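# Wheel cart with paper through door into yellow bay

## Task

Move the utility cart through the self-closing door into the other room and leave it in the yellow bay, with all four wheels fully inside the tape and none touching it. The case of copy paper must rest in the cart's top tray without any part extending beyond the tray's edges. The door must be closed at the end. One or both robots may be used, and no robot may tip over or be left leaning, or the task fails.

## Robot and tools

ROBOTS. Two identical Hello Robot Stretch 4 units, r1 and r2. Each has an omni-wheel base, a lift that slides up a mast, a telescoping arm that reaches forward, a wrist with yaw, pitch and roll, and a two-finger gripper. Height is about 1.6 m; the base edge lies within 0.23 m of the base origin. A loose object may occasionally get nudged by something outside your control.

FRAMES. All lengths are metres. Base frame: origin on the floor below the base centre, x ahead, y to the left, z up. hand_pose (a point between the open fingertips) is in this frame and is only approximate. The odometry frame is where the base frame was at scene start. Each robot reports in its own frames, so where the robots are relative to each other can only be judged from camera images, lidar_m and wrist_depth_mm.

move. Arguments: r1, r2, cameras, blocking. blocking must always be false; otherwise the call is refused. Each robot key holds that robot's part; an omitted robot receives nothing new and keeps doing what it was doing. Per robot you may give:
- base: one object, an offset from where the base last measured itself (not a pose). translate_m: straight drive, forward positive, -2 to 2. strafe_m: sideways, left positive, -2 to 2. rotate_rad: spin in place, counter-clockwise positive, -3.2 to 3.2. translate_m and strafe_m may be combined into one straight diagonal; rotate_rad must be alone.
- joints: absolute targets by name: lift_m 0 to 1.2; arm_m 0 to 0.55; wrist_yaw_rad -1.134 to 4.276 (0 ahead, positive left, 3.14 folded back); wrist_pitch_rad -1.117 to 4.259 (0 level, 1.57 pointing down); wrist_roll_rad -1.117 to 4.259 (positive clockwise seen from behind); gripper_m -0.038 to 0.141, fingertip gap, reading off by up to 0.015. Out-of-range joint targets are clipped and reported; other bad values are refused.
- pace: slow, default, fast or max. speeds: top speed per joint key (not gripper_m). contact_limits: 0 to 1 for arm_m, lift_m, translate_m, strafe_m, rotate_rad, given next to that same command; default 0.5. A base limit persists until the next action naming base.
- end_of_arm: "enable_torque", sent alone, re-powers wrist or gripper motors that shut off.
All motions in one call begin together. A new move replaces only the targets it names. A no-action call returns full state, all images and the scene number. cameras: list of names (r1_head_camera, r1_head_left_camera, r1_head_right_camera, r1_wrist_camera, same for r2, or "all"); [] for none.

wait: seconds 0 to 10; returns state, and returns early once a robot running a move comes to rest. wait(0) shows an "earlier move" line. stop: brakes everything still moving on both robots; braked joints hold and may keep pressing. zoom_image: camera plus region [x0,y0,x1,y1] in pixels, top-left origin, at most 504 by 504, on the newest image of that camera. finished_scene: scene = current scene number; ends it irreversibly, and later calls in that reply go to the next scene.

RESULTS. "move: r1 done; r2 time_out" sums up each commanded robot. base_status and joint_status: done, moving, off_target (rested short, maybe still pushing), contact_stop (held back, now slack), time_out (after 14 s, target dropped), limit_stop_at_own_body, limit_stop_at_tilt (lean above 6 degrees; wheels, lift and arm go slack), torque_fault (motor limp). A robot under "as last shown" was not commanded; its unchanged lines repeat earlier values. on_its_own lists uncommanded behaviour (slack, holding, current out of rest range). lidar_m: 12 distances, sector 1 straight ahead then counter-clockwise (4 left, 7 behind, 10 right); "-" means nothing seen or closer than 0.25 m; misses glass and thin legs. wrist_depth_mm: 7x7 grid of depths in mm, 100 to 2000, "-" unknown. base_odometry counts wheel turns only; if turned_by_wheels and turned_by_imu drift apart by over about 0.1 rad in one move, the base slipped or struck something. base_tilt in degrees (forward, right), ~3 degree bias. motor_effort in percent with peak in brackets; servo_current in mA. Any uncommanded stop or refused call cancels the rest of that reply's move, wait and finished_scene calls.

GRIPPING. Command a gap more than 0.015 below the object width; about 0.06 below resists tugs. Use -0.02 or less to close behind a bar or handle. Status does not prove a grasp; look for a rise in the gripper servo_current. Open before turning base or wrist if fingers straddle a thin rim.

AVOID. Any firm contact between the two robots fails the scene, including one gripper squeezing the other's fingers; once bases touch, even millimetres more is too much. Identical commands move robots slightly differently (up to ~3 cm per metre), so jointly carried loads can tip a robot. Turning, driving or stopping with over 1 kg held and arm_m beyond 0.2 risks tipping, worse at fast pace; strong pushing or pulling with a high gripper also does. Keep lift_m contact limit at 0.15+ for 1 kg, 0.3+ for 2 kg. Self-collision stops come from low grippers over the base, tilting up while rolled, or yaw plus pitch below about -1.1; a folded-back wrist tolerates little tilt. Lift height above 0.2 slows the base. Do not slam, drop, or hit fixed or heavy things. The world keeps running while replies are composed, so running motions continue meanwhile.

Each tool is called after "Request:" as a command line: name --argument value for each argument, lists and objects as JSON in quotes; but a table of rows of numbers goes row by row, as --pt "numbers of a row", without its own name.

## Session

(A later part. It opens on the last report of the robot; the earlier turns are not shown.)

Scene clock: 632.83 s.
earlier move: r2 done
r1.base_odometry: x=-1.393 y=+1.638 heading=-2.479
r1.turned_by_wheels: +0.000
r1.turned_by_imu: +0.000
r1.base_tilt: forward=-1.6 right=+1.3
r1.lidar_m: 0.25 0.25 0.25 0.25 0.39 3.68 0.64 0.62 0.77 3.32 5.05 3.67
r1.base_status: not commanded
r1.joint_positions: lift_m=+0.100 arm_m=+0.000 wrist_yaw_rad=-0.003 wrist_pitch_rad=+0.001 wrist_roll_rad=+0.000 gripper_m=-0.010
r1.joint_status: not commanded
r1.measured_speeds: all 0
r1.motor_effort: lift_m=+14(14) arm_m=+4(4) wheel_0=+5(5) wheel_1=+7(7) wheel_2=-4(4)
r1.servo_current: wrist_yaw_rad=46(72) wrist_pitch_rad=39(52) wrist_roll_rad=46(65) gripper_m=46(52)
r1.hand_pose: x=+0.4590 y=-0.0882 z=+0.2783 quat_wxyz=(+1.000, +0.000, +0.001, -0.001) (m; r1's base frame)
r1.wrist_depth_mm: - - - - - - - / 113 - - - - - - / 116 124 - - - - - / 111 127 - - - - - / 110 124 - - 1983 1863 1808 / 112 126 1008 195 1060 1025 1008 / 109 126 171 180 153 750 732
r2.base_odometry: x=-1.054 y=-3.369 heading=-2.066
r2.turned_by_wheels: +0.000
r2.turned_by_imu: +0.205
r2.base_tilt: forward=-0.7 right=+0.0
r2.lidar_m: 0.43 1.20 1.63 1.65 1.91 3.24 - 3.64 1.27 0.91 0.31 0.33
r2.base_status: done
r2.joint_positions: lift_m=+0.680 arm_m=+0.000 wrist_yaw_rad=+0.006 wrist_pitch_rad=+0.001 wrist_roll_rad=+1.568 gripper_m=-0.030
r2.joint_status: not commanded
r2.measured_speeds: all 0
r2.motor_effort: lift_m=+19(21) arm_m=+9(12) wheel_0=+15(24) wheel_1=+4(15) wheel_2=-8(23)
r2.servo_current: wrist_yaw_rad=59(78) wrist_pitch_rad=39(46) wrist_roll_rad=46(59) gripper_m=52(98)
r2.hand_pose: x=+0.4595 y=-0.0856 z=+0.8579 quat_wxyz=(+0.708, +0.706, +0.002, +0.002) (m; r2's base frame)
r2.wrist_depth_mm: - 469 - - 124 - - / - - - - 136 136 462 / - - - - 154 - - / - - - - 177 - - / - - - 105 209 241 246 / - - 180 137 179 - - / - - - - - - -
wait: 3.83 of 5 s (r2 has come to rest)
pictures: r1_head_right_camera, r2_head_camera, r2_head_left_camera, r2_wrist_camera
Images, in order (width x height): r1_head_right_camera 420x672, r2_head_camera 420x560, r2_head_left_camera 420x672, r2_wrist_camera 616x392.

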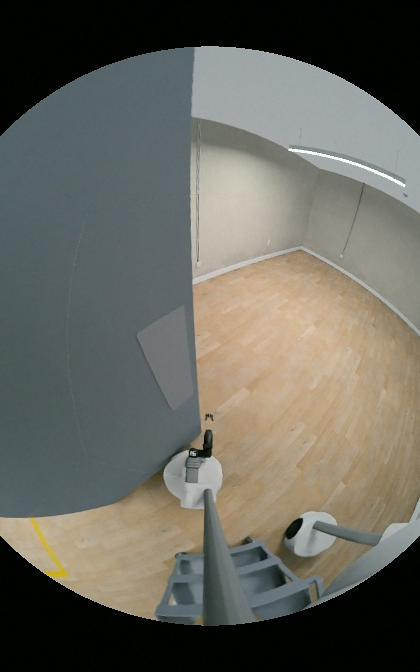

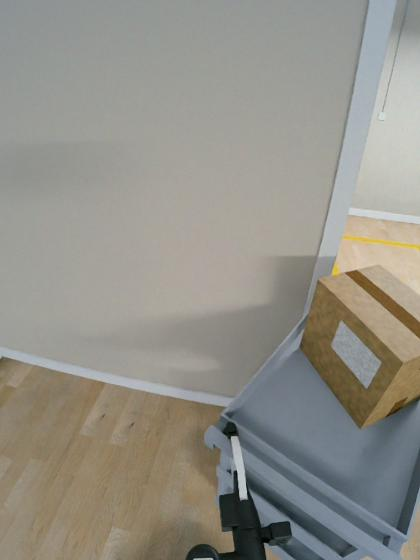

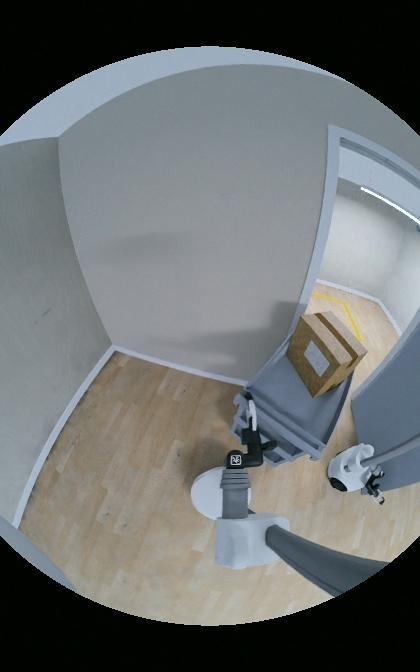

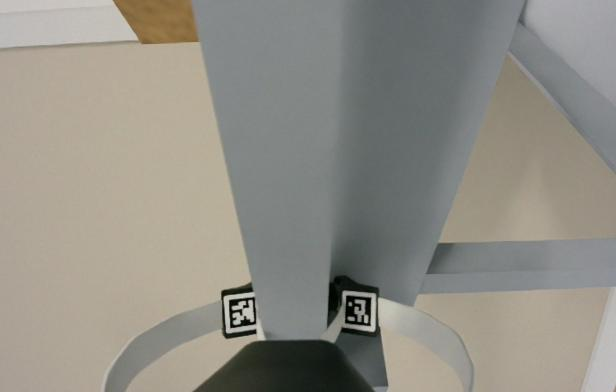

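Request:
move --blocking false --r2 '{"base":{"translate_m":-0.15,"strafe_m":-0.1},"pace":"slow"}'

Request:
wait --seconds 3.5 --cameras '["r2_head_camera","r2_wrist_camera","r2_head_left_camera"]'

Scene clock: 643.83 s.
move: r2 moving
r1: as last shown
r1.lidar_m: 0.25 0.25 0.26 0.25 0.38 3.68 0.63 0.63 0.77 3.32 5.05 3.65
r1.servo_current: wrist_yaw_rad=59(65) wrist_pitch_rad=46(46) wrist_roll_rad=59(65) gripper_m=46(46)
r1.wrist_depth_mm: - - - - - - - / 113 - - - - - - / 116 124 - - - - - / 111 127 - - - - - / 110 124 - - 1921 1863 1756 / 112 127 1025 194 1042 1025 1008 / 109 126 171 180 153 741 732
r2.base_odometry: x=-1.055 y=-3.356 heading=-2.065
r2.turned_by_wheels: +0.001
r2.turned_by_imu: +0.002
r2.base_tilt: forward=-0.7 right=+0.0
r2.lidar_m: 0.46 1.21 1.63 1.66 1.92 3.28 - 3.63 1.23 0.90 0.32 0.33
r2.base_status: translate_m moving; strafe_m moving
r2.joint_positions: lift_m=+0.680 arm_m=+0.000 wrist_yaw_rad=+0.007 wrist_pitch_rad=+0.001 wrist_roll_rad=+1.568 gripper_m=-0.030
r2.joint_status: not commanded
r2.measured_speeds: translate_m=-0.044 strafe_m=-0.030 rotate_rad=-0.001 lift_m=+0.000 arm_m=+0.000 wrist_yaw_rad=+0.000 wrist_pitch_rad=+0.000 wrist_roll_rad=+0.000
r2.motor_effort: lift_m=+19(19) arm_m=+9(9) wheel_0=+15(17) wheel_1=-6(6) wheel_2=+9(10)
r2.servo_current: wrist_yaw_rad=59(65) wrist_pitch_rad=46(46) wrist_roll_rad=46(52) gripper_m=59(59)
r2.hand_pose: x=+0.4596 y=-0.0854 z=+0.8579 quat_wxyz=(+0.708, +0.706, +0.003, +0.002) (m; r2's base frame)
r2.wrist_depth_mm: - 473 469 - 123 - - / - - - - 141 - 477 / - - - - 159 - - / - - - - 182 - - / - - - 119 213 243 248 / - - 183 144 179 - - / - - - - - - -
pictures: none

Scene clock: 646.33 s.
earlier move: r2 done
r1.base_odometry: x=-1.393 y=+1.638 heading=-2.479
r1.turned_by_wheels: +0.000
r1.turned_by_imu: +0.000
r1.base_tilt: forward=-1.6 right=+1.3
r1.lidar_m: 0.25 0.25 0.25 0.25 0.36 3.68 0.57 0.54 0.59 0.98 5.04 3.67
r1.base_status: not commanded
r1.joint_positions: lift_m=+0.100 arm_m=+0.000 wrist_yaw_rad=-0.003 wrist_pitch_rad=+0.001 wrist_roll_rad=+0.000 gripper_m=-0.010
r1.joint_status: not commanded
r1.measured_speeds: all 0
r1.motor_effort: lift_m=+14(14) arm_m=+4(4) wheel_0=+5(5) wheel_1=+7(7) wheel_2=-4(4)
r1.servo_current: wrist_yaw_rad=65(78) wrist_pitch_rad=46(52) wrist_roll_rad=39(65) gripper_m=39(46)
r1.hand_pose: x=+0.4590 y=-0.0882 z=+0.2783 quat_wxyz=(+1.000, +0.000, +0.001, -0.001) (m; r1's base frame)
r1.wrist_depth_mm: - - - - - - - / 113 - - - - - - / 116 124 - - - - - / 110 127 - - - - - / 110 124 - - 1983 1863 1808 / 112 127 1042 195 1042 1025 1025 / 110 126 171 181 153 750 732
r2.base_odometry: x=-1.070 y=-3.190 heading=-2.065
r2.turned_by_wheels: +0.000
r2.turned_by_imu: +0.000
r2.base_tilt: forward=-0.7 right=+0.1
r2.lidar_m: 0.44 1.32 1.77 1.77 2.06 3.53 - 3.46 2.98 0.80 0.42 0.37
r2.base_status: done
r2.joint_positions: lift_m=+0.680 arm_m=+0.000 wrist_yaw_rad=+0.006 wrist_pitch_rad=+0.001 wrist_roll_rad=+1.568 gripper_m=-0.030
r2.joint_status: not commanded
r2.measured_speeds: all 0
r2.motor_effort: lift_m=+19(19) arm_m=+6(9) wheel_0=+6(17) wheel_1=-3(8) wheel_2=+7(11)
r2.servo_current: wrist_yaw_rad=65(65) wrist_pitch_rad=39(46) wrist_roll_rad=33(65) gripper_m=59(59)
r2.hand_pose: x=+0.4597 y=-0.0857 z=+0.8579 quat_wxyz=(+0.708, +0.706, +0.002, +0.002) (m; r2's base frame)
r2.wrist_depth_mm: - 459 436 108 164 - - / - 525 512 119 176 - - / - - 569 126 190 - 512 / - - - 137 205 - - / - - - 151 224 256 257 / - - 183 166 180 249 1008 / - - - - - - 1078
wait: 2.50 of 3.5 s (r2 has come to rest)
pictures: r2_head_camera, r2_head_left_camera, r2_wrist_camera
Images, in order (width x height): r2_head_camera 420x560, r2_head_left_camera 420x672, r2_wrist_camera 616x392.

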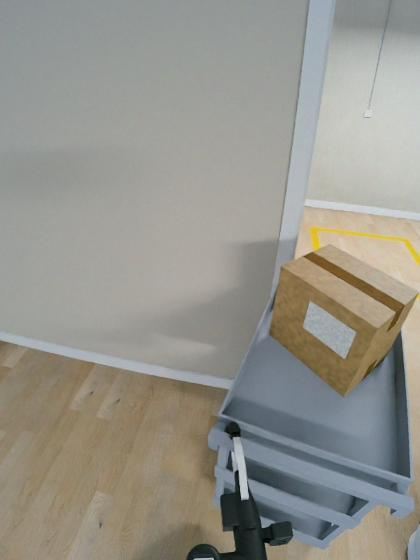

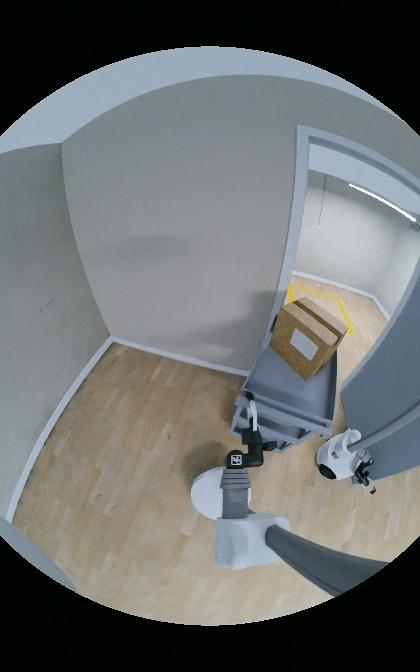

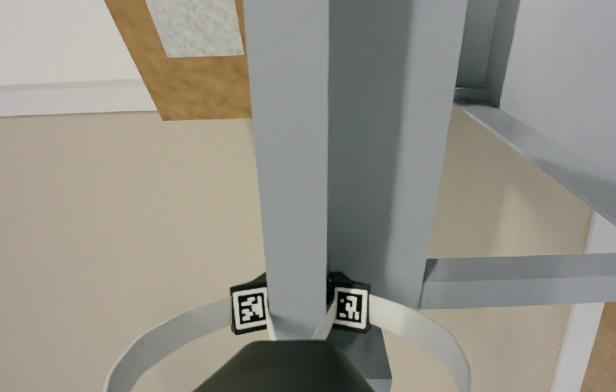

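Request:
move --blocking false --r2 '{"base":{"strafe_m":-0.13},"pace":"slow"}'

Request:
wait --seconds 3 --cameras '["r2_head_camera","r2_head_left_camera"]'

Scene clock: 654.67 s.
move: r2 moving
r1: as last shown
r1.lidar_m: 0.25 0.25 0.25 0.25 0.37 3.67 0.56 0.53 0.57 0.96 5.05 3.64
r1.servo_current: wrist_yaw_rad=52(59) wrist_pitch_rad=39(46) wrist_roll_rad=46(59) gripper_m=46(46)
r1.wrist_depth_mm: - - - - - - - / 113 - - - - - - / 116 124 - - - - - / 111 127 - - - - - / 110 124 - - 1983 1921 1808 / 112 127 1008 194 1042 1042 1008 / 110 126 171 181 153 759 715
r2.base_odometry: x=-1.083 y=-3.183 heading=-2.065
r2.turned_by_wheels: +0.001
r2.turned_by_imu: +0.001
r2.base_tilt: forward=-0.7 right=+0.1
r2.lidar_m: 0.45 1.34 1.78 1.78 2.11 3.53 - 3.46 2.96 0.78 0.42 0.38
r2.base_status: strafe_m moving
r2.joint_positions: lift_m=+0.680 arm_m=+0.000 wrist_yaw_rad=+0.006 wrist_pitch_rad=+0.001 wrist_roll_rad=+1.568 gripper_m=-0.030
r2.joint_status: not commanded
r2.measured_speeds: translate_m=+0.000 strafe_m=-0.056 rotate_rad=+0.000 lift_m=+0.000 arm_m=+0.000 wrist_yaw_rad=+0.000 wrist_pitch_rad=+0.000 wrist_roll_rad=+0.000
r2.motor_effort: lift_m=+19(19) arm_m=+6(6) wheel_0=+15(16) wheel_1=-5(7) wheel_2=+0(6)
r2.servo_current: wrist_yaw_rad=39(65) wrist_pitch_rad=39(46) wrist_roll_rad=39(59) gripper_m=59(59)
r2.hand_pose: x=+0.4597 y=-0.0857 z=+0.8579 quat_wxyz=(+0.708, +0.706, +0.002, +0.002) (m; r2's base frame)
r2.wrist_depth_mm: - 459 430 107 163 - - / - 521 508 118 175 - - / - - 564 126 189 - 517 / - - - 136 204 - - / - - - 150 221 259 258 / - - 182 165 181 248 1025 / - - - - - - 1078
pictures: none

Scene clock: 656.60 s.
earlier move: r2 done
r1.base_odometry: x=-1.393 y=+1.638 heading=-2.479
r1.turned_by_wheels: +0.000
r1.turned_by_imu: +0.000
r1.base_tilt: forward=-1.6 right=+1.3
r1.lidar_m: 0.25 0.25 0.26 0.25 0.38 0.83 0.49 0.44 0.69 0.77 5.04 3.65
r1.base_status: not commanded
r1.joint_positions: lift_m=+0.100 arm_m=+0.000 wrist_yaw_rad=-0.003 wrist_pitch_rad=+0.001 wrist_roll_rad=+0.000 gripper_m=-0.010
r1.joint_status: not commanded
r1.measured_speeds: all 0
r1.motor_effort: lift_m=+14(14) arm_m=+4(4) wheel_0=+4(5) wheel_1=+7(7) wheel_2=-4(4)
r1.servo_current: wrist_yaw_rad=52(65) wrist_pitch_rad=46(52) wrist_roll_rad=39(65) gripper_m=39(52)
r1.hand_pose: x=+0.4590 y=-0.0882 z=+0.2783 quat_wxyz=(+1.000, +0.000, +0.001, -0.001) (m; r1's base frame)
r1.wrist_depth_mm: - - - - - - - / 113 - - - - - - / 115 124 - - - - - / 110 127 - - - - - / 110 124 - - 1983 1863 1808 / 112 127 1008 193 1060 1025 1008 / 110 126 171 180 152 750 723
r2.base_odometry: x=-1.185 y=-3.128 heading=-2.065
r2.turned_by_wheels: +0.000
r2.turned_by_imu: +0.000
r2.base_tilt: forward=-0.7 right=+0.0
r2.lidar_m: 0.46 1.31 1.88 1.89 2.21 3.78 - 3.32 2.84 0.70 0.48 0.41
r2.base_status: done
r2.joint_positions: lift_m=+0.680 arm_m=+0.000 wrist_yaw_rad=+0.006 wrist_pitch_rad=+0.001 wrist_roll_rad=+1.568 gripper_m=-0.030
r2.joint_status: not commanded
r2.measured_speeds: all 0
r2.motor_effort: lift_m=+19(19) arm_m=+6(6) wheel_0=+7(16) wheel_1=-4(7) wheel_2=+0(6)
r2.servo_current: wrist_yaw_rad=65(65) wrist_pitch_rad=46(46) wrist_roll_rad=39(59) gripper_m=59(65)
r2.hand_pose: x=+0.4597 y=-0.0857 z=+0.8579 quat_wxyz=(+0.708, +0.706, +0.002, +0.002) (m; r2's base frame)
r2.wrist_depth_mm: - 433 427 136 190 - - / - - 484 142 198 768 - / - - 554 148 209 - - / - - - 155 216 - 480 / - - - 162 226 - - / - - 183 170 179 248 246 / - - - - - - -
wait: 1.93 of 3 s (r2 has come to rest)
pictures: r2_head_camera, r2_head_left_camera
Images, in order (width x height): r2_head_camera 420x560, r2_head_left_camera 420x672.

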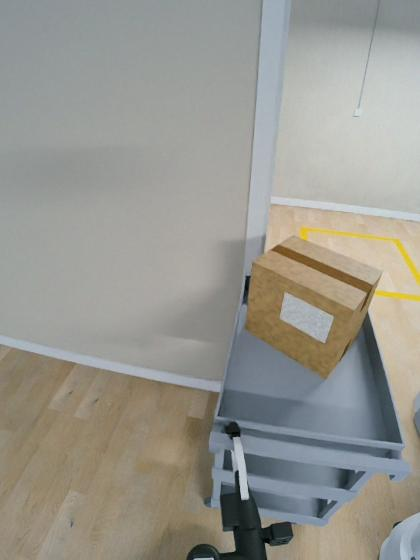

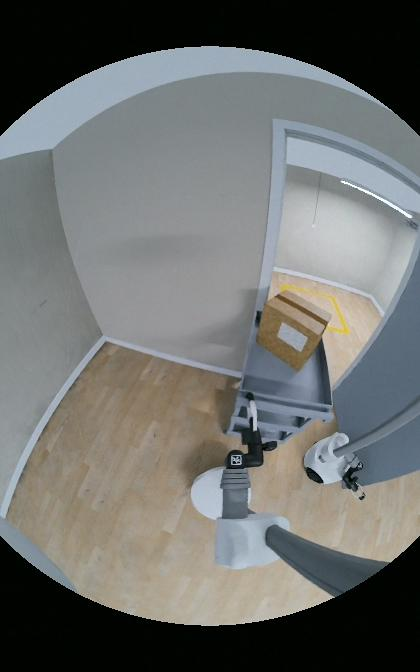

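Request:
move --blocking false --r2 '{"base":{"translate_m":-0.5,"strafe_m":-0.08},"pace":"slow"}'

Request:
wait --seconds 6.5 --cameras '[]'

Request:
move --blocking false --r2 '{"base":{"rotate_rad":-0.21},"pace":"slow"}'

Request:
wait --seconds 2 --cameras '["r2_head_camera","r2_head_left_camera"]'

Scene clock: 670.00 s.
move: r2 moving
r1: as last shown
r1.base_tilt: forward=-1.6 right=+1.2
r1.lidar_m: 0.25 0.25 0.25 0.25 0.37 0.86 0.47 0.43 0.71 0.73 5.06 3.63
r1.motor_effort: lift_m=+14(14) arm_m=+4(4) wheel_0=+5(5) wheel_1=+7(7) wheel_2=-4(4)
r1.servo_current: wrist_yaw_rad=39(52) wrist_pitch_rad=39(46) wrist_roll_rad=52(59) gripper_m=46(46)
r1.wrist_depth_mm: - - - - - - - / 113 - - - - - - / 116 124 - - - - - / 111 127 - - - - - / 110 124 - - 1983 1921 1808 / 113 126 1008 194 1060 1025 1025 / 109 126 172 180 152 741 723
r2.base_odometry: x=-1.181 y=-3.116 heading=-2.065
r2.turned_by_wheels: +0.000
r2.turned_by_imu: +0.000
r2.base_tilt: forward=-0.7 right=+0.1
r2.lidar_m: 0.44 1.31 1.90 1.89 2.23 3.75 - 3.32 2.86 0.68 0.47 0.41
r2.base_status: translate_m moving; strafe_m moving
r2.joint_positions: lift_m=+0.680 arm_m=+0.000 wrist_yaw_rad=+0.006 wrist_pitch_rad=+0.001 wrist_roll_rad=+1.568 gripper_m=-0.030
r2.joint_status: not commanded
r2.measured_speeds: translate_m=-0.049 strafe_m=-0.007 rotate_rad=-0.004 lift_m=+0.000 arm_m=+0.000 wrist_yaw_rad=-0.013 wrist_pitch_rad=+0.000 wrist_roll_rad=+0.000
r2.motor_effort: lift_m=+19(19) arm_m=+5(6) wheel_0=-4(9) wheel_1=-7(7) wheel_2=+10(12)
r2.servo_current: wrist_yaw_rad=52(65) wrist_pitch_rad=39(46) wrist_roll_rad=46(52) gripper_m=52(59)
r2.hand_pose: x=+0.4597 y=-0.0858 z=+0.8579 quat_wxyz=(+0.708, +0.706, +0.002, +0.002) (m; r2's base frame)
r2.wrist_depth_mm: - 445 430 140 193 - - / - - 484 145 202 778 - / - - 549 149 210 - - / - - - 157 218 - 500 / - - - 164 228 - 392 / - - 182 172 179 248 246 / - - - - - - -
pictures: none

Scene clock: 675.83 s.
earlier move: r2 done
r1.base_odometry: x=-1.393 y=+1.638 heading=-2.479
r1.turned_by_wheels: +0.000
r1.turned_by_imu: +0.000
r1.base_tilt: forward=-1.6 right=+1.2
r1.lidar_m: 0.25 0.25 0.27 0.25 0.38 3.67 0.51 0.33 0.32 0.30 1.05 3.63
r1.base_status: not commanded
r1.joint_positions: lift_m=+0.100 arm_m=+0.000 wrist_yaw_rad=-0.003 wrist_pitch_rad=+0.001 wrist_roll_rad=+0.000 gripper_m=-0.010
r1.joint_status: not commanded
r1.measured_speeds: all 0
r1.motor_effort: lift_m=+14(14) arm_m=+4(4) wheel_0=+4(6) wheel_1=+6(7) wheel_2=-4(4)
r1.servo_current: wrist_yaw_rad=52(78) wrist_pitch_rad=39(52) wrist_roll_rad=46(65) gripper_m=46(52)
r1.hand_pose: x=+0.4590 y=-0.0882 z=+0.2783 quat_wxyz=(+1.000, +0.000, +0.001, -0.001) (m; r1's base frame)
r1.wrist_depth_mm: - - - - - - - / 113 - - - - - - / 116 124 - - - - - / 110 128 - - - - - / 110 124 - - 1921 1921 1756 / 112 127 1008 194 1060 1025 991 / 109 126 171 181 152 741 723
r2.base_odometry: x=-1.018 y=-2.650 heading=-2.065
r2.turned_by_wheels: +0.000
r2.turned_by_imu: -0.001
r2.base_tilt: forward=-0.7 right=+0.1
r2.lidar_m: 0.44 1.83 2.08 2.09 2.45 4.21 - 3.10 2.64 1.00 0.65 0.43
r2.base_status: done
r2.joint_positions: lift_m=+0.680 arm_m=+0.000 wrist_yaw_rad=-0.001 wrist_pitch_rad=+0.001 wrist_roll_rad=+1.568 gripper_m=-0.030
r2.joint_status: not commanded
r2.measured_speeds: all 0
r2.motor_effort: lift_m=+19(19) arm_m=+5(6) wheel_0=-7(14) wheel_1=-4(10) wheel_2=+5(12)
r2.servo_current: wrist_yaw_rad=46(65) wrist_pitch_rad=39(46) wrist_roll_rad=46(59) gripper_m=52(65)
r2.hand_pose: x=+0.4592 y=-0.0876 z=+0.8579 quat_wxyz=(+0.708, +0.706, +0.000, -0.001) (m; r2's base frame)
r2.wrist_depth_mm: - - - 195 258 715 - / - - 500 249 252 - - / - - 521 186 246 866 - / - 574 554 181 239 854 - / - - 591 178 236 - - / - - 182 173 178 236 236 / - - - - 170 - 1182
wait: 5.83 of 6.5 s (r2 has come to rest)
pictures: none
No camera images: "cameras" was empty.

Scene clock: 676.33 s.
move: r2 moving
r1: as last shown
r1.base_tilt: forward=-1.6 right=+1.3
r1.lidar_m: 0.25 0.25 0.25 0.25 0.38 3.68 0.50 0.31 0.27 0.28 0.99 3.67
r1.motor_effort: lift_m=+14(14) arm_m=+4(4) wheel_0=+5(5) wheel_1=+7(7) wheel_2=-4(4)
r1.servo_current: wrist_yaw_rad=46(72) wrist_pitch_rad=33(46) wrist_roll_rad=46(65) gripper_m=39(46)
r1.wrist_depth_mm: - - - - - - - / 113 - - - - - - / 116 124 - - - - - / 111 127 - - - - - / 110 124 - - 1921 1921 1756 / 112 126 1025 195 1060 1060 991 / 110 126 171 180 152 741 715
r2.base_odometry: x=-1.018 y=-2.651 heading=-2.187
r2.turned_by_wheels: -0.122
r2.turned_by_imu: -0.118
r2.base_tilt: forward=-0.6 right=+0.1
r2.lidar_m: 0.46 1.73 2.11 2.09 2.28 3.46 - 3.37 2.67 2.64 0.84 0.46
r2.base_status: rotate_rad moving
r2.joint_positions: lift_m=+0.680 arm_m=+0.000 wrist_yaw_rad=+0.008 wrist_pitch_rad=+0.001 wrist_roll_rad=+1.568 gripper_m=-0.030
r2.joint_status: not commanded
r2.measured_speeds: translate_m=+0.001 strafe_m=+0.000 rotate_rad=-0.448 lift_m=+0.000 arm_m=+0.000 wrist_yaw_rad=+0.000 wrist_pitch_rad=+0.000 wrist_roll_rad=+0.000
r2.motor_effort: lift_m=+19(19) arm_m=+5(5) wheel_0=+10(16) wheel_1=+8(10) wheel_2=+11(12)
r2.servo_current: wrist_yaw_rad=59(65) wrist_pitch_rad=33(46) wrist_roll_rad=46(52) gripper_m=52(65)
r2.hand_pose: x=+0.4600 y=-0.0850 z=+0.8579 quat_wxyz=(+0.708, +0.706, +0.003, +0.003) (m; r2's base frame)
r2.wrist_depth_mm: - - - 277 285 1863 - / - - - 266 271 768 - / - - 521 197 258 - - / - - 549 189 248 854 - / - - 569 182 237 - - / - - 185 174 179 233 - / - - - - 167 229 1118
pictures: none

Scene clock: 677.03 s.
earlier move: r2 done
r1.base_odometry: x=-1.393 y=+1.638 heading=-2.479
r1.turned_by_wheels: +0.000
r1.turned_by_imu: +0.000
r1.base_tilt: forward=-1.6 right=+1.3
r1.lidar_m: 0.25 0.25 0.25 0.25 0.38 3.69 0.51 0.29 0.25 0.26 1.07 3.65
r1.base_status: not commanded
r1.joint_positions: lift_m=+0.100 arm_m=+0.000 wrist_yaw_rad=-0.003 wrist_pitch_rad=+0.001 wrist_roll_rad=+0.000 gripper_m=-0.010
r1.joint_status: not commanded
r1.measured_speeds: all 0
r1.motor_effort: lift_m=+14(14) arm_m=+4(4) wheel_0=+5(5) wheel_1=+7(7) wheel_2=-4(4)
r1.servo_current: wrist_yaw_rad=26(72) wrist_pitch_rad=46(52) wrist_roll_rad=46(65) gripper_m=46(46)
r1.hand_pose: x=+0.4590 y=-0.0882 z=+0.2783 quat_wxyz=(+1.000, +0.000, +0.001, -0.001) (m; r1's base frame)
r1.wrist_depth_mm: - - - - - - - / 113 - - - - - - / 116 124 - - - - - / 111 127 - - - - - / 110 124 - - 1983 1808 1708 / 112 127 1025 194 1078 1042 1008 / 109 126 171 180 153 750 723
r2.base_odometry: x=-1.018 y=-2.650 heading=-2.274
r2.turned_by_wheels: -0.087
r2.turned_by_imu: -0.084
r2.base_tilt: forward=-0.7 right=+0.1
r2.lidar_m: 0.45 1.65 2.15 2.09 2.23 3.12 - 3.61 2.75 2.64 0.86 0.46
r2.base_status: done
r2.joint_positions: lift_m=+0.680 arm_m=+0.000 wrist_yaw_rad=+0.002 wrist_pitch_rad=+0.001 wrist_roll_rad=+1.568 gripper_m=-0.030
r2.joint_status: not commanded
r2.measured_speeds: all 0
r2.motor_effort: lift_m=+19(19) arm_m=+5(5) wheel_0=+7(16) wheel_1=+6(10) wheel_2=+6(12)
r2.servo_current: wrist_yaw_rad=39(65) wrist_pitch_rad=39(46) wrist_roll_rad=46(59) gripper_m=59(65)
r2.hand_pose: x=+0.4594 y=-0.0870 z=+0.8579 quat_wxyz=(+0.708, +0.706, +0.001, +0.000) (m; r2's base frame)
r2.wrist_depth_mm: - - - 322 - 1708 - / - - - 294 309 1808 - / - - - 216 285 778 - / - - 544 201 262 - - / - - 554 187 244 854 - / - - 187 173 179 778 - / - - - - 163 - 224
wait: 0.70 of 2 s (r2 has come to rest)
pictures: r2_head_camera, r2_head_left_camera
Images, in order (width x height): r2_head_camera 420x560, r2_head_left_camera 420x672.

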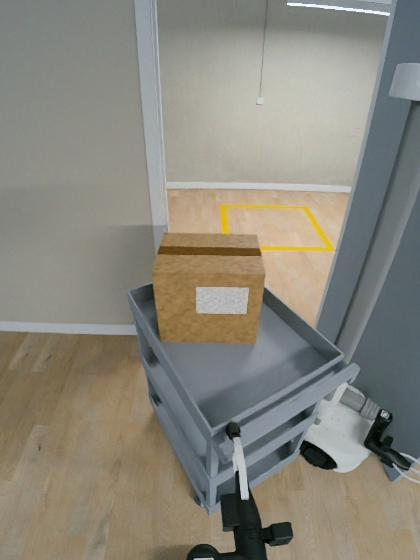

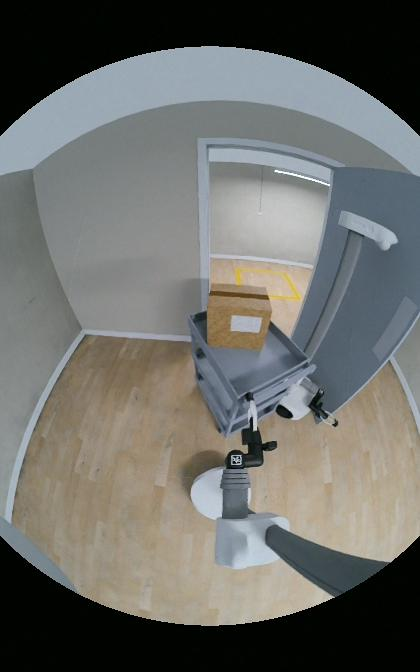

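Request:
move --blocking false --r2 '{"base":{"strafe_m":0.2},"pace":"slow"}'

Request:
wait --seconds 4 --cameras '["r2_head_camera","r2_head_left_camera"]'

Scene clock: 681.97 s.
move: r2 moving
r1: as last shown
r1.lidar_m: 0.25 0.25 0.25 0.25 0.37 3.67 0.50 0.30 0.26 0.25 5.05 3.65
r1.servo_current: wrist_yaw_rad=46(65) wrist_pitch_rad=39(46) wrist_roll_rad=39(52) gripper_m=46(46)
r1.wrist_depth_mm: - - - - - - - / 113 - - - - - - / 116 124 - - - - - / 110 128 - - - - - / 110 124 - - - 1863 1756 / 112 126 1008 195 1060 1042 1008 / 109 126 171 181 152 750 723
r2.base_odometry: x=-1.007 y=-2.660 heading=-2.274
r2.turned_by_wheels: +0.000
r2.turned_by_imu: +0.000
r2.base_tilt: forward=-0.7 right=+0.1
r2.lidar_m: 0.44 1.69 2.15 2.08 2.20 3.08 - 3.62 2.75 2.67 0.85 0.48
r2.base_status: strafe_m moving
r2.joint_positions: lift_m=+0.680 arm_m=+0.000 wrist_yaw_rad=+0.002 wrist_pitch_rad=+0.001 wrist_roll_rad=+1.568 gripper_m=-0.030
r2.joint_status: not commanded
r2.measured_speeds: translate_m=+0.000 strafe_m=+0.055 rotate_rad=-0.001 lift_m=+0.000 arm_m=+0.000 wrist_yaw_rad=+0.000 wrist_pitch_rad=+0.000 wrist_roll_rad=+0.000
r2.motor_effort: lift_m=+19(19) arm_m=+5(5) wheel_0=-10(10) wheel_1=+8(10) wheel_2=+1(5)
r2.servo_current: wrist_yaw_rad=33(52) wrist_pitch_rad=52(52) wrist_roll_rad=46(65) gripper_m=59(59)
r2.hand_pose: x=+0.4594 y=-0.0870 z=+0.8579 quat_wxyz=(+0.708, +0.706, +0.001, +0.000) (m; r2's base frame)
r2.wrist_depth_mm: - - - 319 - 1661 - / - - - 293 307 1863 - / - - - 216 285 788 - / - - 544 200 259 - - / - - 554 186 243 854 - / - - 186 172 172 788 - / - - - - 162 - 224
pictures: none

Scene clock: 684.60 s.
earlier move: r2 done
r1.base_odometry: x=-1.393 y=+1.638 heading=-2.479
r1.turned_by_wheels: +0.000
r1.turned_by_imu: +0.000
r1.base_tilt: forward=-1.6 right=+1.3
r1.lidar_m: 0.25 0.25 0.25 0.25 0.39 3.68 0.50 0.41 0.37 0.43 5.03 3.67
r1.base_status: not commanded
r1.joint_positions: lift_m=+0.100 arm_m=+0.000 wrist_yaw_rad=-0.003 wrist_pitch_rad=+0.001 wrist_roll_rad=+0.000 gripper_m=-0.010
r1.joint_status: not commanded
r1.measured_speeds: all 0
r1.motor_effort: lift_m=+14(14) arm_m=+4(4) wheel_0=+5(5) wheel_1=+6(7) wheel_2=-4(4)
r1.servo_current: wrist_yaw_rad=39(72) wrist_pitch_rad=39(46) wrist_roll_rad=46(65) gripper_m=46(52)
r1.hand_pose: x=+0.4590 y=-0.0882 z=+0.2783 quat_wxyz=(+1.000, +0.000, +0.001, -0.001) (m; r1's base frame)
r1.wrist_depth_mm: - - - - - - - / 113 - - - - - - / 116 124 - - - - - / 110 127 - - - - - / 110 124 - - - 1863 1808 / 112 127 1008 194 1042 1042 1008 / 109 126 171 180 153 750 723
r2.base_odometry: x=-0.866 y=-2.780 heading=-2.274
r2.turned_by_wheels: +0.000
r2.turned_by_imu: +0.000
r2.base_tilt: forward=-0.7 right=+0.0
r2.lidar_m: 0.46 1.67 1.96 1.89 1.99 2.82 - 3.87 2.93 2.85 0.68 0.44
r2.base_status: done
r2.joint_positions: lift_m=+0.680 arm_m=+0.000 wrist_yaw_rad=-0.004 wrist_pitch_rad=+0.001 wrist_roll_rad=+1.568 gripper_m=-0.030
r2.joint_status: not commanded
r2.measured_speeds: all 0
r2.motor_effort: lift_m=+19(19) arm_m=+4(5) wheel_0=-4(14) wheel_1=+5(10) wheel_2=+0(5)
r2.servo_current: wrist_yaw_rad=39(65) wrist_pitch_rad=39(52) wrist_roll_rad=59(65) gripper_m=59(65)
r2.hand_pose: x=+0.4589 y=-0.0886 z=+0.8579 quat_wxyz=(+0.708, +0.706, -0.001, -0.002) (m; r2's base frame)
r2.wrist_depth_mm: - - - 198 263 1863 - / - - 508 192 254 831 - / - - 517 187 247 866 - / - - 554 182 241 842 - / - - 591 178 236 - - / - - 182 173 172 239 236 / - - - - 169 - 1138
wait: 2.63 of 4 s (r2 has come to rest)
pictures: r2_head_camera, r2_head_left_camera
Images, in order (width x height): r2_head_camera 420x560, r2_head_left_camera 420x672.

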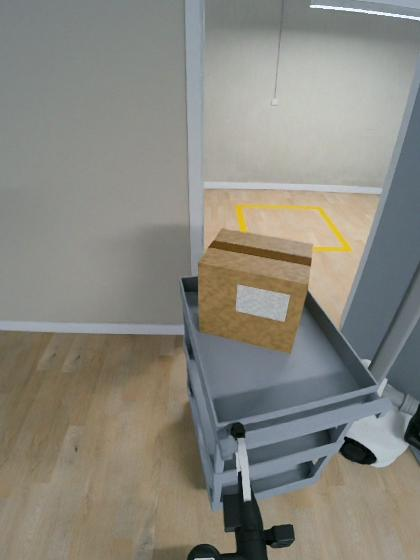

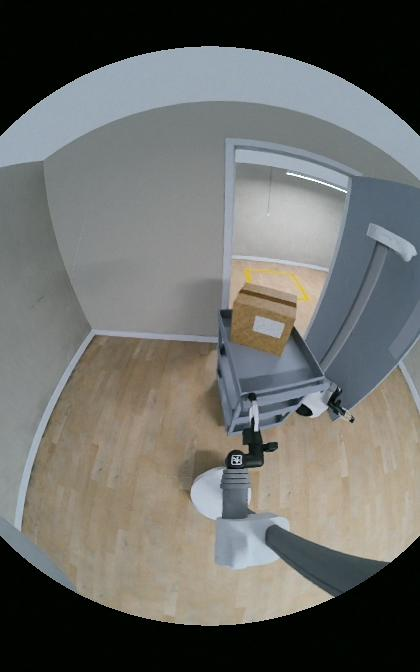

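Request:
move --blocking false --r2 '{"base":{"strafe_m":0.13},"pace":"slow"}'

Request:
wait --seconds 3 --cameras '[]'

Request:
move --blocking false --r2 '{"base":{"translate_m":0.3},"pace":"slow"}'

Request:
wait --seconds 5 --cameras '["r2_head_camera","r2_head_left_camera"]'

Scene clock: 691.33 s.
move: r2 moving
r1: as last shown
r1.lidar_m: 0.25 0.25 0.25 0.25 0.36 3.69 0.52 0.42 0.40 0.44 5.05 3.65
r1.motor_effort: lift_m=+14(14) arm_m=+4(4) wheel_0=+5(5) wheel_1=+7(7) wheel_2=-4(4)
r1.servo_current: wrist_yaw_rad=46(59) wrist_pitch_rad=39(46) wrist_roll_rad=52(52) gripper_m=52(52)
r1.wrist_depth_mm: - - - - - - - / 113 - - - - - - / 116 124 - - - - - / 111 127 - - - - - / 110 124 - - 1983 1863 1756 / 112 126 1025 195 1060 1025 991 / 109 126 171 180 152 741 723
r2.base_odometry: x=-0.855 y=-2.789 heading=-2.274
r2.turned_by_wheels: +0.000
r2.turned_by_imu: +0.000
r2.base_tilt: forward=-0.7 right=+0.1
r2.lidar_m: 0.45 1.68 1.95 1.88 2.02 2.82 - 3.93 2.95 2.84 0.66 0.43
r2.base_status: strafe_m moving
r2.joint_positions: lift_m=+0.680 arm_m=+0.000 wrist_yaw_rad=-0.004 wrist_pitch_rad=+0.001 wrist_roll_rad=+1.568 gripper_m=-0.030
r2.joint_status: not commanded
r2.measured_speeds: translate_m=-0.001 strafe_m=+0.056 rotate_rad=+0.004 lift_m=+0.000 arm_m=+0.000 wrist_yaw_rad=+0.000 wrist_pitch_rad=+0.000 wrist_roll_rad=+0.000
r2.motor_effort: lift_m=+19(19) arm_m=+5(5) wheel_0=-11(12) wheel_1=+9(9) wheel_2=-1(1)
r2.servo_current: wrist_yaw_rad=46(59) wrist_pitch_rad=39(39) wrist_roll_rad=39(52) gripper_m=59(59)
r2.hand_pose: x=+0.4589 y=-0.0886 z=+0.8579 quat_wxyz=(+0.708, +0.706, -0.001, -0.002) (m; r2's base frame)
r2.wrist_depth_mm: - - - 195 257 1708 - / - - 504 190 252 809 - / - - 521 186 246 866 - / - - 554 180 240 842 - / - - 585 178 235 - - / - - 182 173 171 235 235 / - - - - 169 - 1138
pictures: none

Scene clock: 693.27 s.
earlier move: r2 done
r1.base_odometry: x=-1.393 y=+1.638 heading=-2.479
r1.turned_by_wheels: +0.000
r1.turned_by_imu: +0.000
r1.base_tilt: forward=-1.6 right=+1.3
r1.lidar_m: 0.25 0.25 0.25 0.25 0.38 3.68 1.12 0.45 0.47 0.57 5.06 3.67
r1.base_status: not commanded
r1.joint_positions: lift_m=+0.100 arm_m=+0.000 wrist_yaw_rad=-0.003 wrist_pitch_rad=+0.001 wrist_roll_rad=+0.000 gripper_m=-0.010
r1.joint_status: not commanded
r1.measured_speeds: all 0
r1.motor_effort: lift_m=+14(14) arm_m=+4(4) wheel_0=+5(5) wheel_1=+6(7) wheel_2=-4(4)
r1.servo_current: wrist_yaw_rad=46(72) wrist_pitch_rad=39(52) wrist_roll_rad=52(72) gripper_m=46(52)
r1.hand_pose: x=+0.4590 y=-0.0882 z=+0.2783 quat_wxyz=(+1.000, +0.000, +0.001, -0.001) (m; r1's base frame)
r1.wrist_depth_mm: - - - - - - - / 113 - - - - - - / 116 124 - - - - - / 111 127 - - - - - / 110 124 - - - 1863 1756 / 112 127 1008 195 1060 1042 1008 / 109 126 171 180 153 741 732
r2.base_odometry: x=-0.767 y=-2.863 heading=-2.274
r2.turned_by_wheels: +0.000
r2.turned_by_imu: +0.000
r2.base_tilt: forward=-0.7 right=+0.1
r2.lidar_m: 0.45 1.68 1.82 1.75 1.87 2.68 - 4.04 3.06 2.97 0.56 0.43
r2.base_status: done
r2.joint_positions: lift_m=+0.680 arm_m=+0.000 wrist_yaw_rad=-0.004 wrist_pitch_rad=+0.001 wrist_roll_rad=+1.568 gripper_m=-0.030
r2.joint_status: not commanded
r2.measured_speeds: all 0
r2.motor_effort: lift_m=+19(19) arm_m=+5(5) wheel_0=-6(14) wheel_1=+4(9) wheel_2=+0(2)
r2.servo_current: wrist_yaw_rad=46(59) wrist_pitch_rad=46(46) wrist_roll_rad=46(59) gripper_m=52(65)
r2.hand_pose: x=+0.4589 y=-0.0886 z=+0.8579 quat_wxyz=(+0.708, +0.706, -0.001, -0.002) (m; r2's base frame)
r2.wrist_depth_mm: - 492 459 165 224 - - / - - 480 167 225 - - / - - 525 168 228 - - / - - 585 170 229 - - / - - - 171 232 - 484 / - - 182 173 179 238 239 / - - - - - - 1205
wait: 1.93 of 3 s (r2 has come to rest)
pictures: none
No camera images: "cameras" was empty.

Scene clock: 693.77 s.
move: r2 moving
r1: as last shown
r1.lidar_m: 0.25 0.25 0.25 0.25 0.38 3.69 0.53 0.45 0.45 0.55 5.04 3.64
r1.motor_effort: lift_m=+14(14) arm_m=+4(4) wheel_0=+5(5) wheel_1=+7(7) wheel_2=-4(4)
r1.servo_current: wrist_yaw_rad=59(59) wrist_pitch_rad=46(46) wrist_roll_rad=52(52) gripper_m=39(52)
r1.wrist_depth_mm: - - - - - - - / 113 - - - - - - / 116 125 - - - - - / 111 127 - - - - - / 110 124 - - 1983 1921 1756 / 112 126 1025 195 1060 1025 991 / 109 126 171 180 152 750 723
r2.base_odometry: x=-0.774 y=-2.873 heading=-2.274
r2.turned_by_wheels: +0.000
r2.turned_by_imu: +0.000
r2.base_tilt: forward=-0.7 right=+0.0
r2.lidar_m: 0.43 1.65 1.80 1.76 1.85 2.66 - 4.05 3.09 2.98 0.56 0.41
r2.base_status: translate_m moving
r2.joint_positions: lift_m=+0.680 arm_m=+0.000 wrist_yaw_rad=-0.004 wrist_pitch_rad=+0.001 wrist_roll_rad=+1.568 gripper_m=-0.030
r2.joint_status: not commanded
r2.measured_speeds: translate_m=+0.048 strafe_m=+0.000 rotate_rad=+0.000 lift_m=+0.000 arm_m=+0.000 wrist_yaw_rad=+0.000 wrist_pitch_rad=+0.000 wrist_roll_rad=+0.000
r2.motor_effort: lift_m=+19(19) arm_m=+5(5) wheel_0=+9(9) wheel_1=+7(8) wheel_2=-11(13)
r2.servo_current: wrist_yaw_rad=52(52) wrist_pitch_rad=39(46) wrist_roll_rad=46(52) gripper_m=52(65)
r2.hand_pose: x=+0.4589 y=-0.0886 z=+0.8579 quat_wxyz=(+0.708, +0.706, -0.001, -0.002) (m; r2's base frame)
r2.wrist_depth_mm: - 469 455 163 222 - - / - - 477 165 224 - - / - - 521 167 226 - - / - - 574 168 229 - - / - - - 170 230 - 484 / - - 182 172 180 239 240 / - - - - - - 1182
pictures: none

Scene clock: 697.57 s.
earlier move: r2 done
r1.base_odometry: x=-1.393 y=+1.638 heading=-2.479
r1.turned_by_wheels: +0.000
r1.turned_by_imu: +0.000
r1.base_tilt: forward=-1.6 right=+1.3
r1.lidar_m: 0.25 0.25 0.25 0.25 0.39 3.69 0.50 0.46 0.48 0.93 5.05 3.66
r1.base_status: not commanded
r1.joint_positions: lift_m=+0.100 arm_m=+0.000 wrist_yaw_rad=-0.003 wrist_pitch_rad=+0.001 wrist_roll_rad=+0.000 gripper_m=-0.010
r1.joint_status: not commanded
r1.measured_speeds: all 0
r1.motor_effort: lift_m=+14(14) arm_m=+4(4) wheel_0=+5(5) wheel_1=+6(7) wheel_2=-4(4)
r1.servo_current: wrist_yaw_rad=46(78) wrist_pitch_rad=33(52) wrist_roll_rad=46(72) gripper_m=46(52)
r1.hand_pose: x=+0.4590 y=-0.0882 z=+0.2783 quat_wxyz=(+1.000, +0.000, +0.001, -0.001) (m; r1's base frame)
r1.wrist_depth_mm: - - - - - - - / 113 - - - - - - / 116 124 - - - - - / 111 127 - - - - - / 110 124 - - 1983 1863 1808 / 112 127 1025 195 1042 1042 1008 / 109 126 171 180 152 759 723
r2.base_odometry: x=-0.960 y=-3.092 heading=-2.273
r2.turned_by_wheels: +0.000
r2.turned_by_imu: +0.002
r2.base_tilt: forward=-0.7 right=+0.0
r2.lidar_m: 0.46 1.38 1.83 1.75 1.85 2.63 - 4.07 3.07 1.11 0.52 0.41
r2.base_status: done
r2.joint_positions: lift_m=+0.680 arm_m=+0.000 wrist_yaw_rad=+0.002 wrist_pitch_rad=+0.001 wrist_roll_rad=+1.568 gripper_m=-0.030
r2.joint_status: not commanded
r2.measured_speeds: all 0
r2.motor_effort: lift_m=+19(19) arm_m=+5(5) wheel_0=+7(12) wheel_1=+6(9) wheel_2=-5(14)
r2.servo_current: wrist_yaw_rad=46(65) wrist_pitch_rad=39(46) wrist_roll_rad=52(59) gripper_m=59(65)
r2.hand_pose: x=+0.4594 y=-0.0870 z=+0.8579 quat_wxyz=(+0.708, +0.706, +0.001, +0.000) (m; r2's base frame)
r2.wrist_depth_mm: - 449 433 149 206 759 - / - - 477 154 209 768 - / - - 535 156 216 - - / - - 597 161 223 - - / - - - 167 229 - 477 / - - 182 172 180 243 244 / - - - - - - 1098
wait: 3.80 of 5 s (r2 has come to rest)
pictures: r2_head_camera, r2_head_left_camera
Images, in order (width x height): r2_head_camera 420x560, r2_head_left_camera 420x672.

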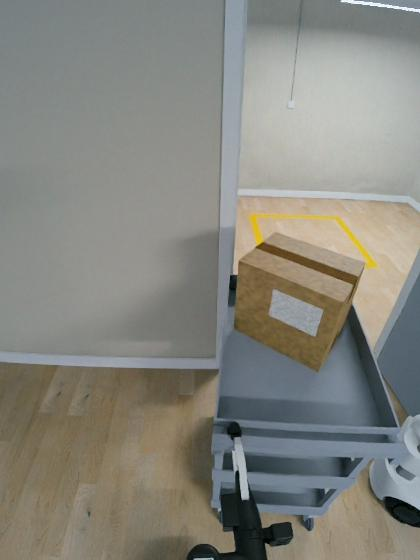

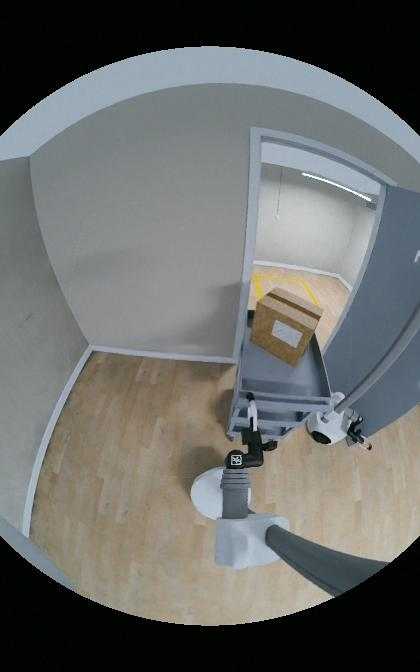

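Request:
move --blocking false --r2 '{"base":{"translate_m":0.25,"strafe_m":-0.04},"pace":"slow","contact_limits":{"translate_m":0.3}}'

Request:
wait --seconds 4 --cameras '["r2_head_camera","r2_head_left_camera","r1_head_left_camera"]'

Scene clock: 703.47 s.
move: r2 moving
r1: as last shown
r1.lidar_m: 0.25 0.25 0.27 0.25 0.37 3.68 0.49 0.45 0.48 0.93 5.05 3.65
r1.motor_effort: lift_m=+14(14) arm_m=+4(4) wheel_0=+5(5) wheel_1=+7(7) wheel_2=-4(4)
r1.servo_current: wrist_yaw_rad=46(65) wrist_pitch_rad=39(46) wrist_roll_rad=26(59) gripper_m=39(52)
r1.wrist_depth_mm: - - - - - - - / 113 - - - - - - / 116 124 - - - - - / 110 127 - - - - - / 110 124 - - 1983 1921 1808 / 113 127 1008 195 1060 1060 1008 / 110 126 171 180 152 750 723
r2.base_odometry: x=-0.970 y=-3.101 heading=-2.273
r2.turned_by_wheels: +0.000
r2.turned_by_imu: +0.001
r2.base_tilt: forward=-0.7 right=+0.1
r2.lidar_m: 0.45 1.35 1.81 1.74 1.86 2.64 - 4.09 3.11 1.12 0.48 0.41
r2.base_status: translate_m moving; strafe_m moving
r2.joint_positions: lift_m=+0.680 arm_m=+0.000 wrist_yaw_rad=+0.002 wrist_pitch_rad=+0.001 wrist_roll_rad=+1.568 gripper_m=-0.030
r2.joint_status: not commanded
r2.measured_speeds: translate_m=+0.049 strafe_m=-0.008 rotate_rad=-0.001 lift_m=+0.000 arm_m=+0.000 wrist_yaw_rad=+0.000 wrist_pitch_rad=+0.000 wrist_roll_rad=+0.000
r2.motor_effort: lift_m=+19(19) arm_m=+4(5) wheel_0=+11(12) wheel_1=+5(7) wheel_2=-8(11)
r2.servo_current: wrist_yaw_rad=39(46) wrist_pitch_rad=39(46) wrist_roll_rad=39(59) gripper_m=59(59)
r2.contact_limits: translate_m 0.3
r2.hand_pose: x=+0.4594 y=-0.0870 z=+0.8579 quat_wxyz=(+0.708, +0.706, +0.001, +0.000) (m; r2's base frame)
r2.wrist_depth_mm: - 442 430 147 202 - - / - - 477 151 208 768 - / - - 539 155 215 - - / - - 597 160 221 - - / - - - 166 228 - 473 / - - 183 172 180 244 245 / - - - - - - 1078
pictures: none

Scene clock: 706.77 s.
earlier move: r2 done
r1.base_odometry: x=-1.393 y=+1.638 heading=-2.479
r1.turned_by_wheels: +0.000
r1.turned_by_imu: +0.000
r1.base_tilt: forward=-1.6 right=+1.3
r1.lidar_m: 0.25 0.25 0.26 0.25 0.37 0.55 0.45 0.45 0.80 3.33 5.05 3.64
r1.base_status: not commanded
r1.joint_positions: lift_m=+0.100 arm_m=+0.000 wrist_yaw_rad=-0.003 wrist_pitch_rad=+0.001 wrist_roll_rad=+0.000 gripper_m=-0.010
r1.joint_status: not commanded
r1.measured_speeds: all 0
r1.motor_effort: lift_m=+14(14) arm_m=+4(4) wheel_0=+5(6) wheel_1=+7(7) wheel_2=-4(4)
r1.servo_current: wrist_yaw_rad=46(65) wrist_pitch_rad=39(52) wrist_roll_rad=52(65) gripper_m=33(52)
r1.hand_pose: x=+0.4590 y=-0.0882 z=+0.2783 quat_wxyz=(+1.000, +0.000, +0.001, -0.001) (m; r1's base frame)
r1.wrist_depth_mm: - - - - - - - / 113 - - - - - - / 116 124 - - - - - / 110 127 - - - - - / 110 124 - - 1983 1921 1756 / 112 127 1025 194 1042 1060 1008 / 109 126 171 180 153 741 723
r2.base_odometry: x=-1.152 y=-3.257 heading=-2.273
r2.turned_by_wheels: +0.000
r2.turned_by_imu: +0.001
r2.base_tilt: forward=-0.7 right=+0.0
r2.lidar_m: 0.45 1.11 1.57 1.77 1.89 2.68 - 4.01 3.04 0.76 0.42 0.39
r2.base_status: done
r2.joint_positions: lift_m=+0.680 arm_m=+0.000 wrist_yaw_rad=+0.002 wrist_pitch_rad=+0.001 wrist_roll_rad=+1.568 gripper_m=-0.030
r2.joint_status: not commanded
r2.measured_speeds: all 0
r2.motor_effort: lift_m=+19(19) arm_m=+5(5) wheel_0=+6(15) wheel_1=+5(8) wheel_2=-7(11)
r2.servo_current: wrist_yaw_rad=52(59) wrist_pitch_rad=39(52) wrist_roll_rad=39(59) gripper_m=59(65)
r2.contact_limits: translate_m 0.3
r2.hand_pose: x=+0.4594 y=-0.0868 z=+0.8579 quat_wxyz=(+0.708, +0.706, +0.001, +0.000) (m; r2's base frame)
r2.wrist_depth_mm: - 449 427 116 172 - - / - - 504 123 182 - - / - - - 134 193 - - / - - - 143 208 - 459 / - - - 153 224 - - / - - 182 169 180 251 - / - - - - - - -
wait: 3.30 of 4 s (r2 has come to rest)
pictures: r1_head_left_camera, r2_head_camera, r2_head_left_camera
Images, in order (width x height): r1_head_left_camera 420x672, r2_head_camera 420x560, r2_head_left_camera 420x672.

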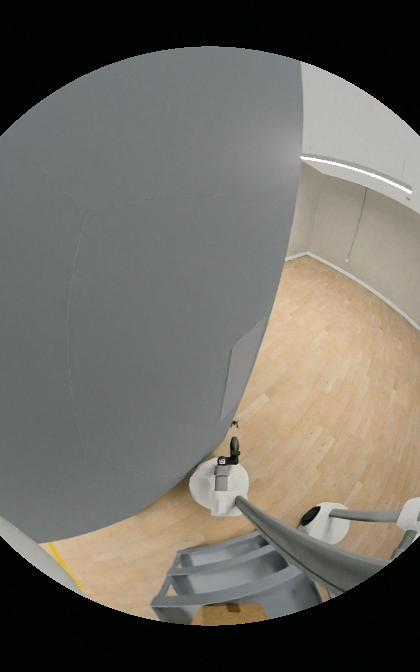

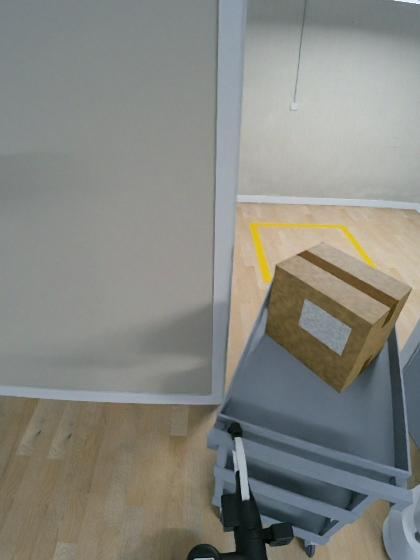

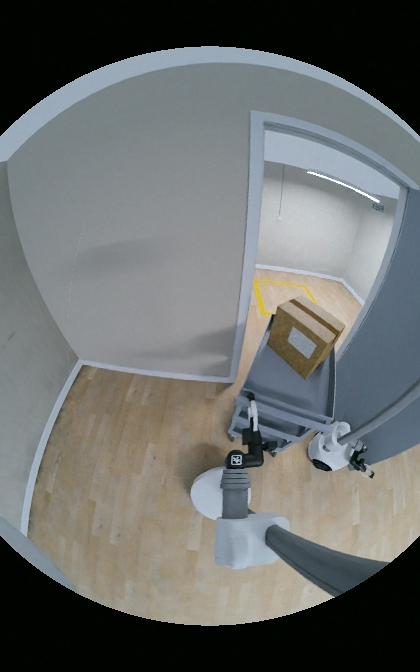

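Request:
move --blocking false --r2 '{"base":{"translate_m":0.35,"strafe_m":-0.1},"pace":"slow","contact_limits":{"translate_m":0.3}}'

Request:
wait --seconds 5 --cameras '["r2_head_camera","r2_head_left_camera","r1_head_left_camera"]'

Scene clock: 716.90 s.
move: r2 moving
r1: as last shown
r1.base_tilt: forward=-1.6 right=+1.2
r1.lidar_m: 0.25 0.25 0.25 0.25 0.40 0.54 0.45 0.43 0.77 3.30 5.05 3.63
r1.motor_effort: lift_m=+14(14) arm_m=+4(4) wheel_0=+5(5) wheel_1=+7(7) wheel_2=-4(4)
r1.servo_current: wrist_yaw_rad=52(59) wrist_pitch_rad=39(46) wrist_roll_rad=39(78) gripper_m=39(46)
r1.wrist_depth_mm: - - - - - - - / 113 - - - - - - / 116 124 - - - - - / 111 128 - - - - - / 110 124 - - 1983 1863 1808 / 112 127 1025 195 1042 1042 1008 / 109 126 171 180 153 750 723
r2.base_odometry: x=-1.163 y=-3.264 heading=-2.273
r2.turned_by_wheels: +0.000
r2.turned_by_imu: +0.001
r2.base_tilt: forward=-0.7 right=+0.0
r2.lidar_m: 0.46 1.09 1.56 1.79 1.88 2.68 - 4.03 3.05 0.75 0.42 0.39
r2.base_status: translate_m moving; strafe_m moving
r2.joint_positions: lift_m=+0.680 arm_m=+0.000 wrist_yaw_rad=+0.002 wrist_pitch_rad=+0.001 wrist_roll_rad=+1.568 gripper_m=-0.030
r2.joint_status: not commanded
r2.measured_speeds: translate_m=+0.048 strafe_m=-0.013 rotate_rad=-0.001 lift_m=+0.000 arm_m=+0.000 wrist_yaw_rad=+0.000 wrist_pitch_rad=+0.000 wrist_roll_rad=+0.000
r2.motor_effort: lift_m=+19(19) arm_m=+5(5) wheel_0=+10(11) wheel_1=+7(7) wheel_2=-11(12)
r2.servo_current: wrist_yaw_rad=52(59) wrist_pitch_rad=46(46) wrist_roll_rad=46(52) gripper_m=52(59)
r2.contact_limits: translate_m 0.3
r2.hand_pose: x=+0.4594 y=-0.0868 z=+0.8579 quat_wxyz=(+0.708, +0.706, +0.001, +0.000) (m; r2's base frame)
r2.wrist_depth_mm: - 452 430 114 168 - - / - - 504 121 180 - - / - - - 130 192 1618 - / - - - 142 207 - 452 / - - - 154 225 - - / - - 183 168 180 250 250 / - - - - - - -
pictures: none

Scene clock: 721.27 s.
earlier move: r2 done
r1.base_odometry: x=-1.393 y=+1.638 heading=-2.479
r1.turned_by_wheels: +0.000
r1.turned_by_imu: +0.000
r1.base_tilt: forward=-1.6 right=+1.2
r1.lidar_m: 0.25 0.25 0.25 0.25 0.38 0.53 0.50 0.52 0.67 3.34 5.04 3.64
r1.base_status: not commanded
r1.joint_positions: lift_m=+0.100 arm_m=+0.000 wrist_yaw_rad=-0.003 wrist_pitch_rad=+0.001 wrist_roll_rad=+0.000 gripper_m=-0.010
r1.joint_status: not commanded
r1.measured_speeds: all 0
r1.motor_effort: lift_m=+14(14) arm_m=+4(4) wheel_0=+5(6) wheel_1=+6(7) wheel_2=-4(4)
r1.servo_current: wrist_yaw_rad=52(72) wrist_pitch_rad=46(52) wrist_roll_rad=52(78) gripper_m=46(46)
r1.hand_pose: x=+0.4590 y=-0.0882 z=+0.2783 quat_wxyz=(+1.000, +0.000, +0.001, -0.001) (m; r1's base frame)
r1.wrist_depth_mm: - - - - - - - / 113 - - - - - - / 116 125 - - - - - / 110 127 - - - - - / 110 124 - - 1921 1863 1756 / 112 127 1042 195 1042 1042 1008 / 109 126 171 180 152 750 715
r2.base_odometry: x=-1.454 y=-3.460 heading=-2.273
r2.turned_by_wheels: +0.000
r2.turned_by_imu: +0.002
r2.base_tilt: forward=-0.6 right=+0.1
r2.lidar_m: 0.45 0.72 1.02 1.86 1.98 2.83 - 3.93 0.73 0.64 0.30 0.32
r2.base_status: done
r2.joint_positions: lift_m=+0.680 arm_m=+0.000 wrist_yaw_rad=+0.002 wrist_pitch_rad=+0.001 wrist_roll_rad=+1.568 gripper_m=-0.030
r2.joint_status: not commanded
r2.measured_speeds: all 0
r2.motor_effort: lift_m=+19(19) arm_m=+5(5) wheel_0=+6(14) wheel_1=+4(8) wheel_2=-5(12)
r2.servo_current: wrist_yaw_rad=59(59) wrist_pitch_rad=39(52) wrist_roll_rad=59(65) gripper_m=52(65)
r2.contact_limits: translate_m 0.3
r2.hand_pose: x=+0.4594 y=-0.0868 z=+0.8579 quat_wxyz=(+0.708, +0.706, +0.001, +0.000) (m; r2's base frame)
r2.wrist_depth_mm: - - 500 - 122 - - / - - - - 140 - 477 / - - - - 159 1430 1182 / - - - - 185 1499 1205 / - - - 120 220 264 1098 / 455 455 185 143 180 455 455 / 473 477 480 - 473 - 477
wait: 4.37 of 5 s (r2 has come to rest)
pictures: r1_head_left_camera, r2_head_camera, r2_head_left_camera
Images, in order (width x height): r1_head_left_camera 420x672, r2_head_camera 420x560, r2_head_left_camera 420x672.

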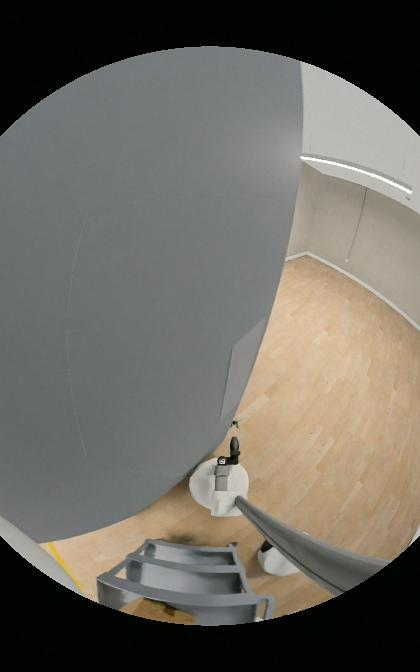

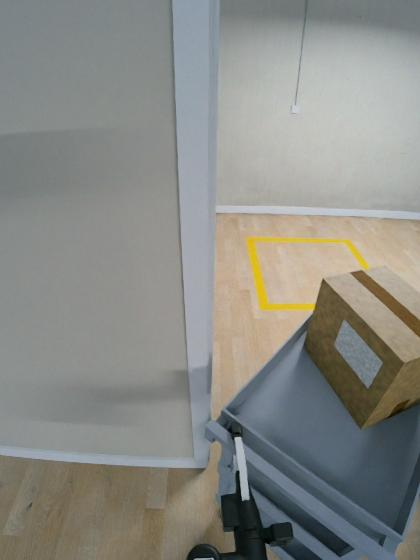

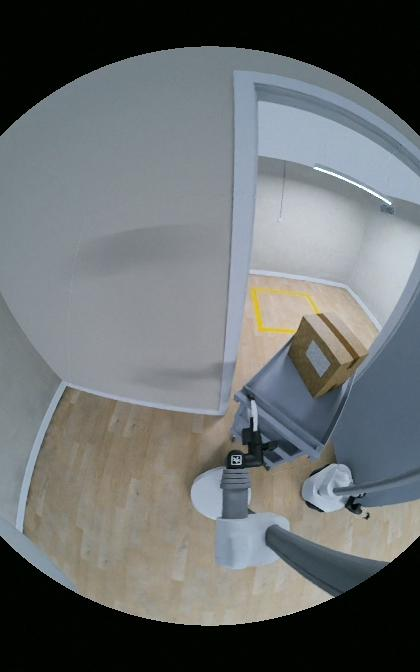

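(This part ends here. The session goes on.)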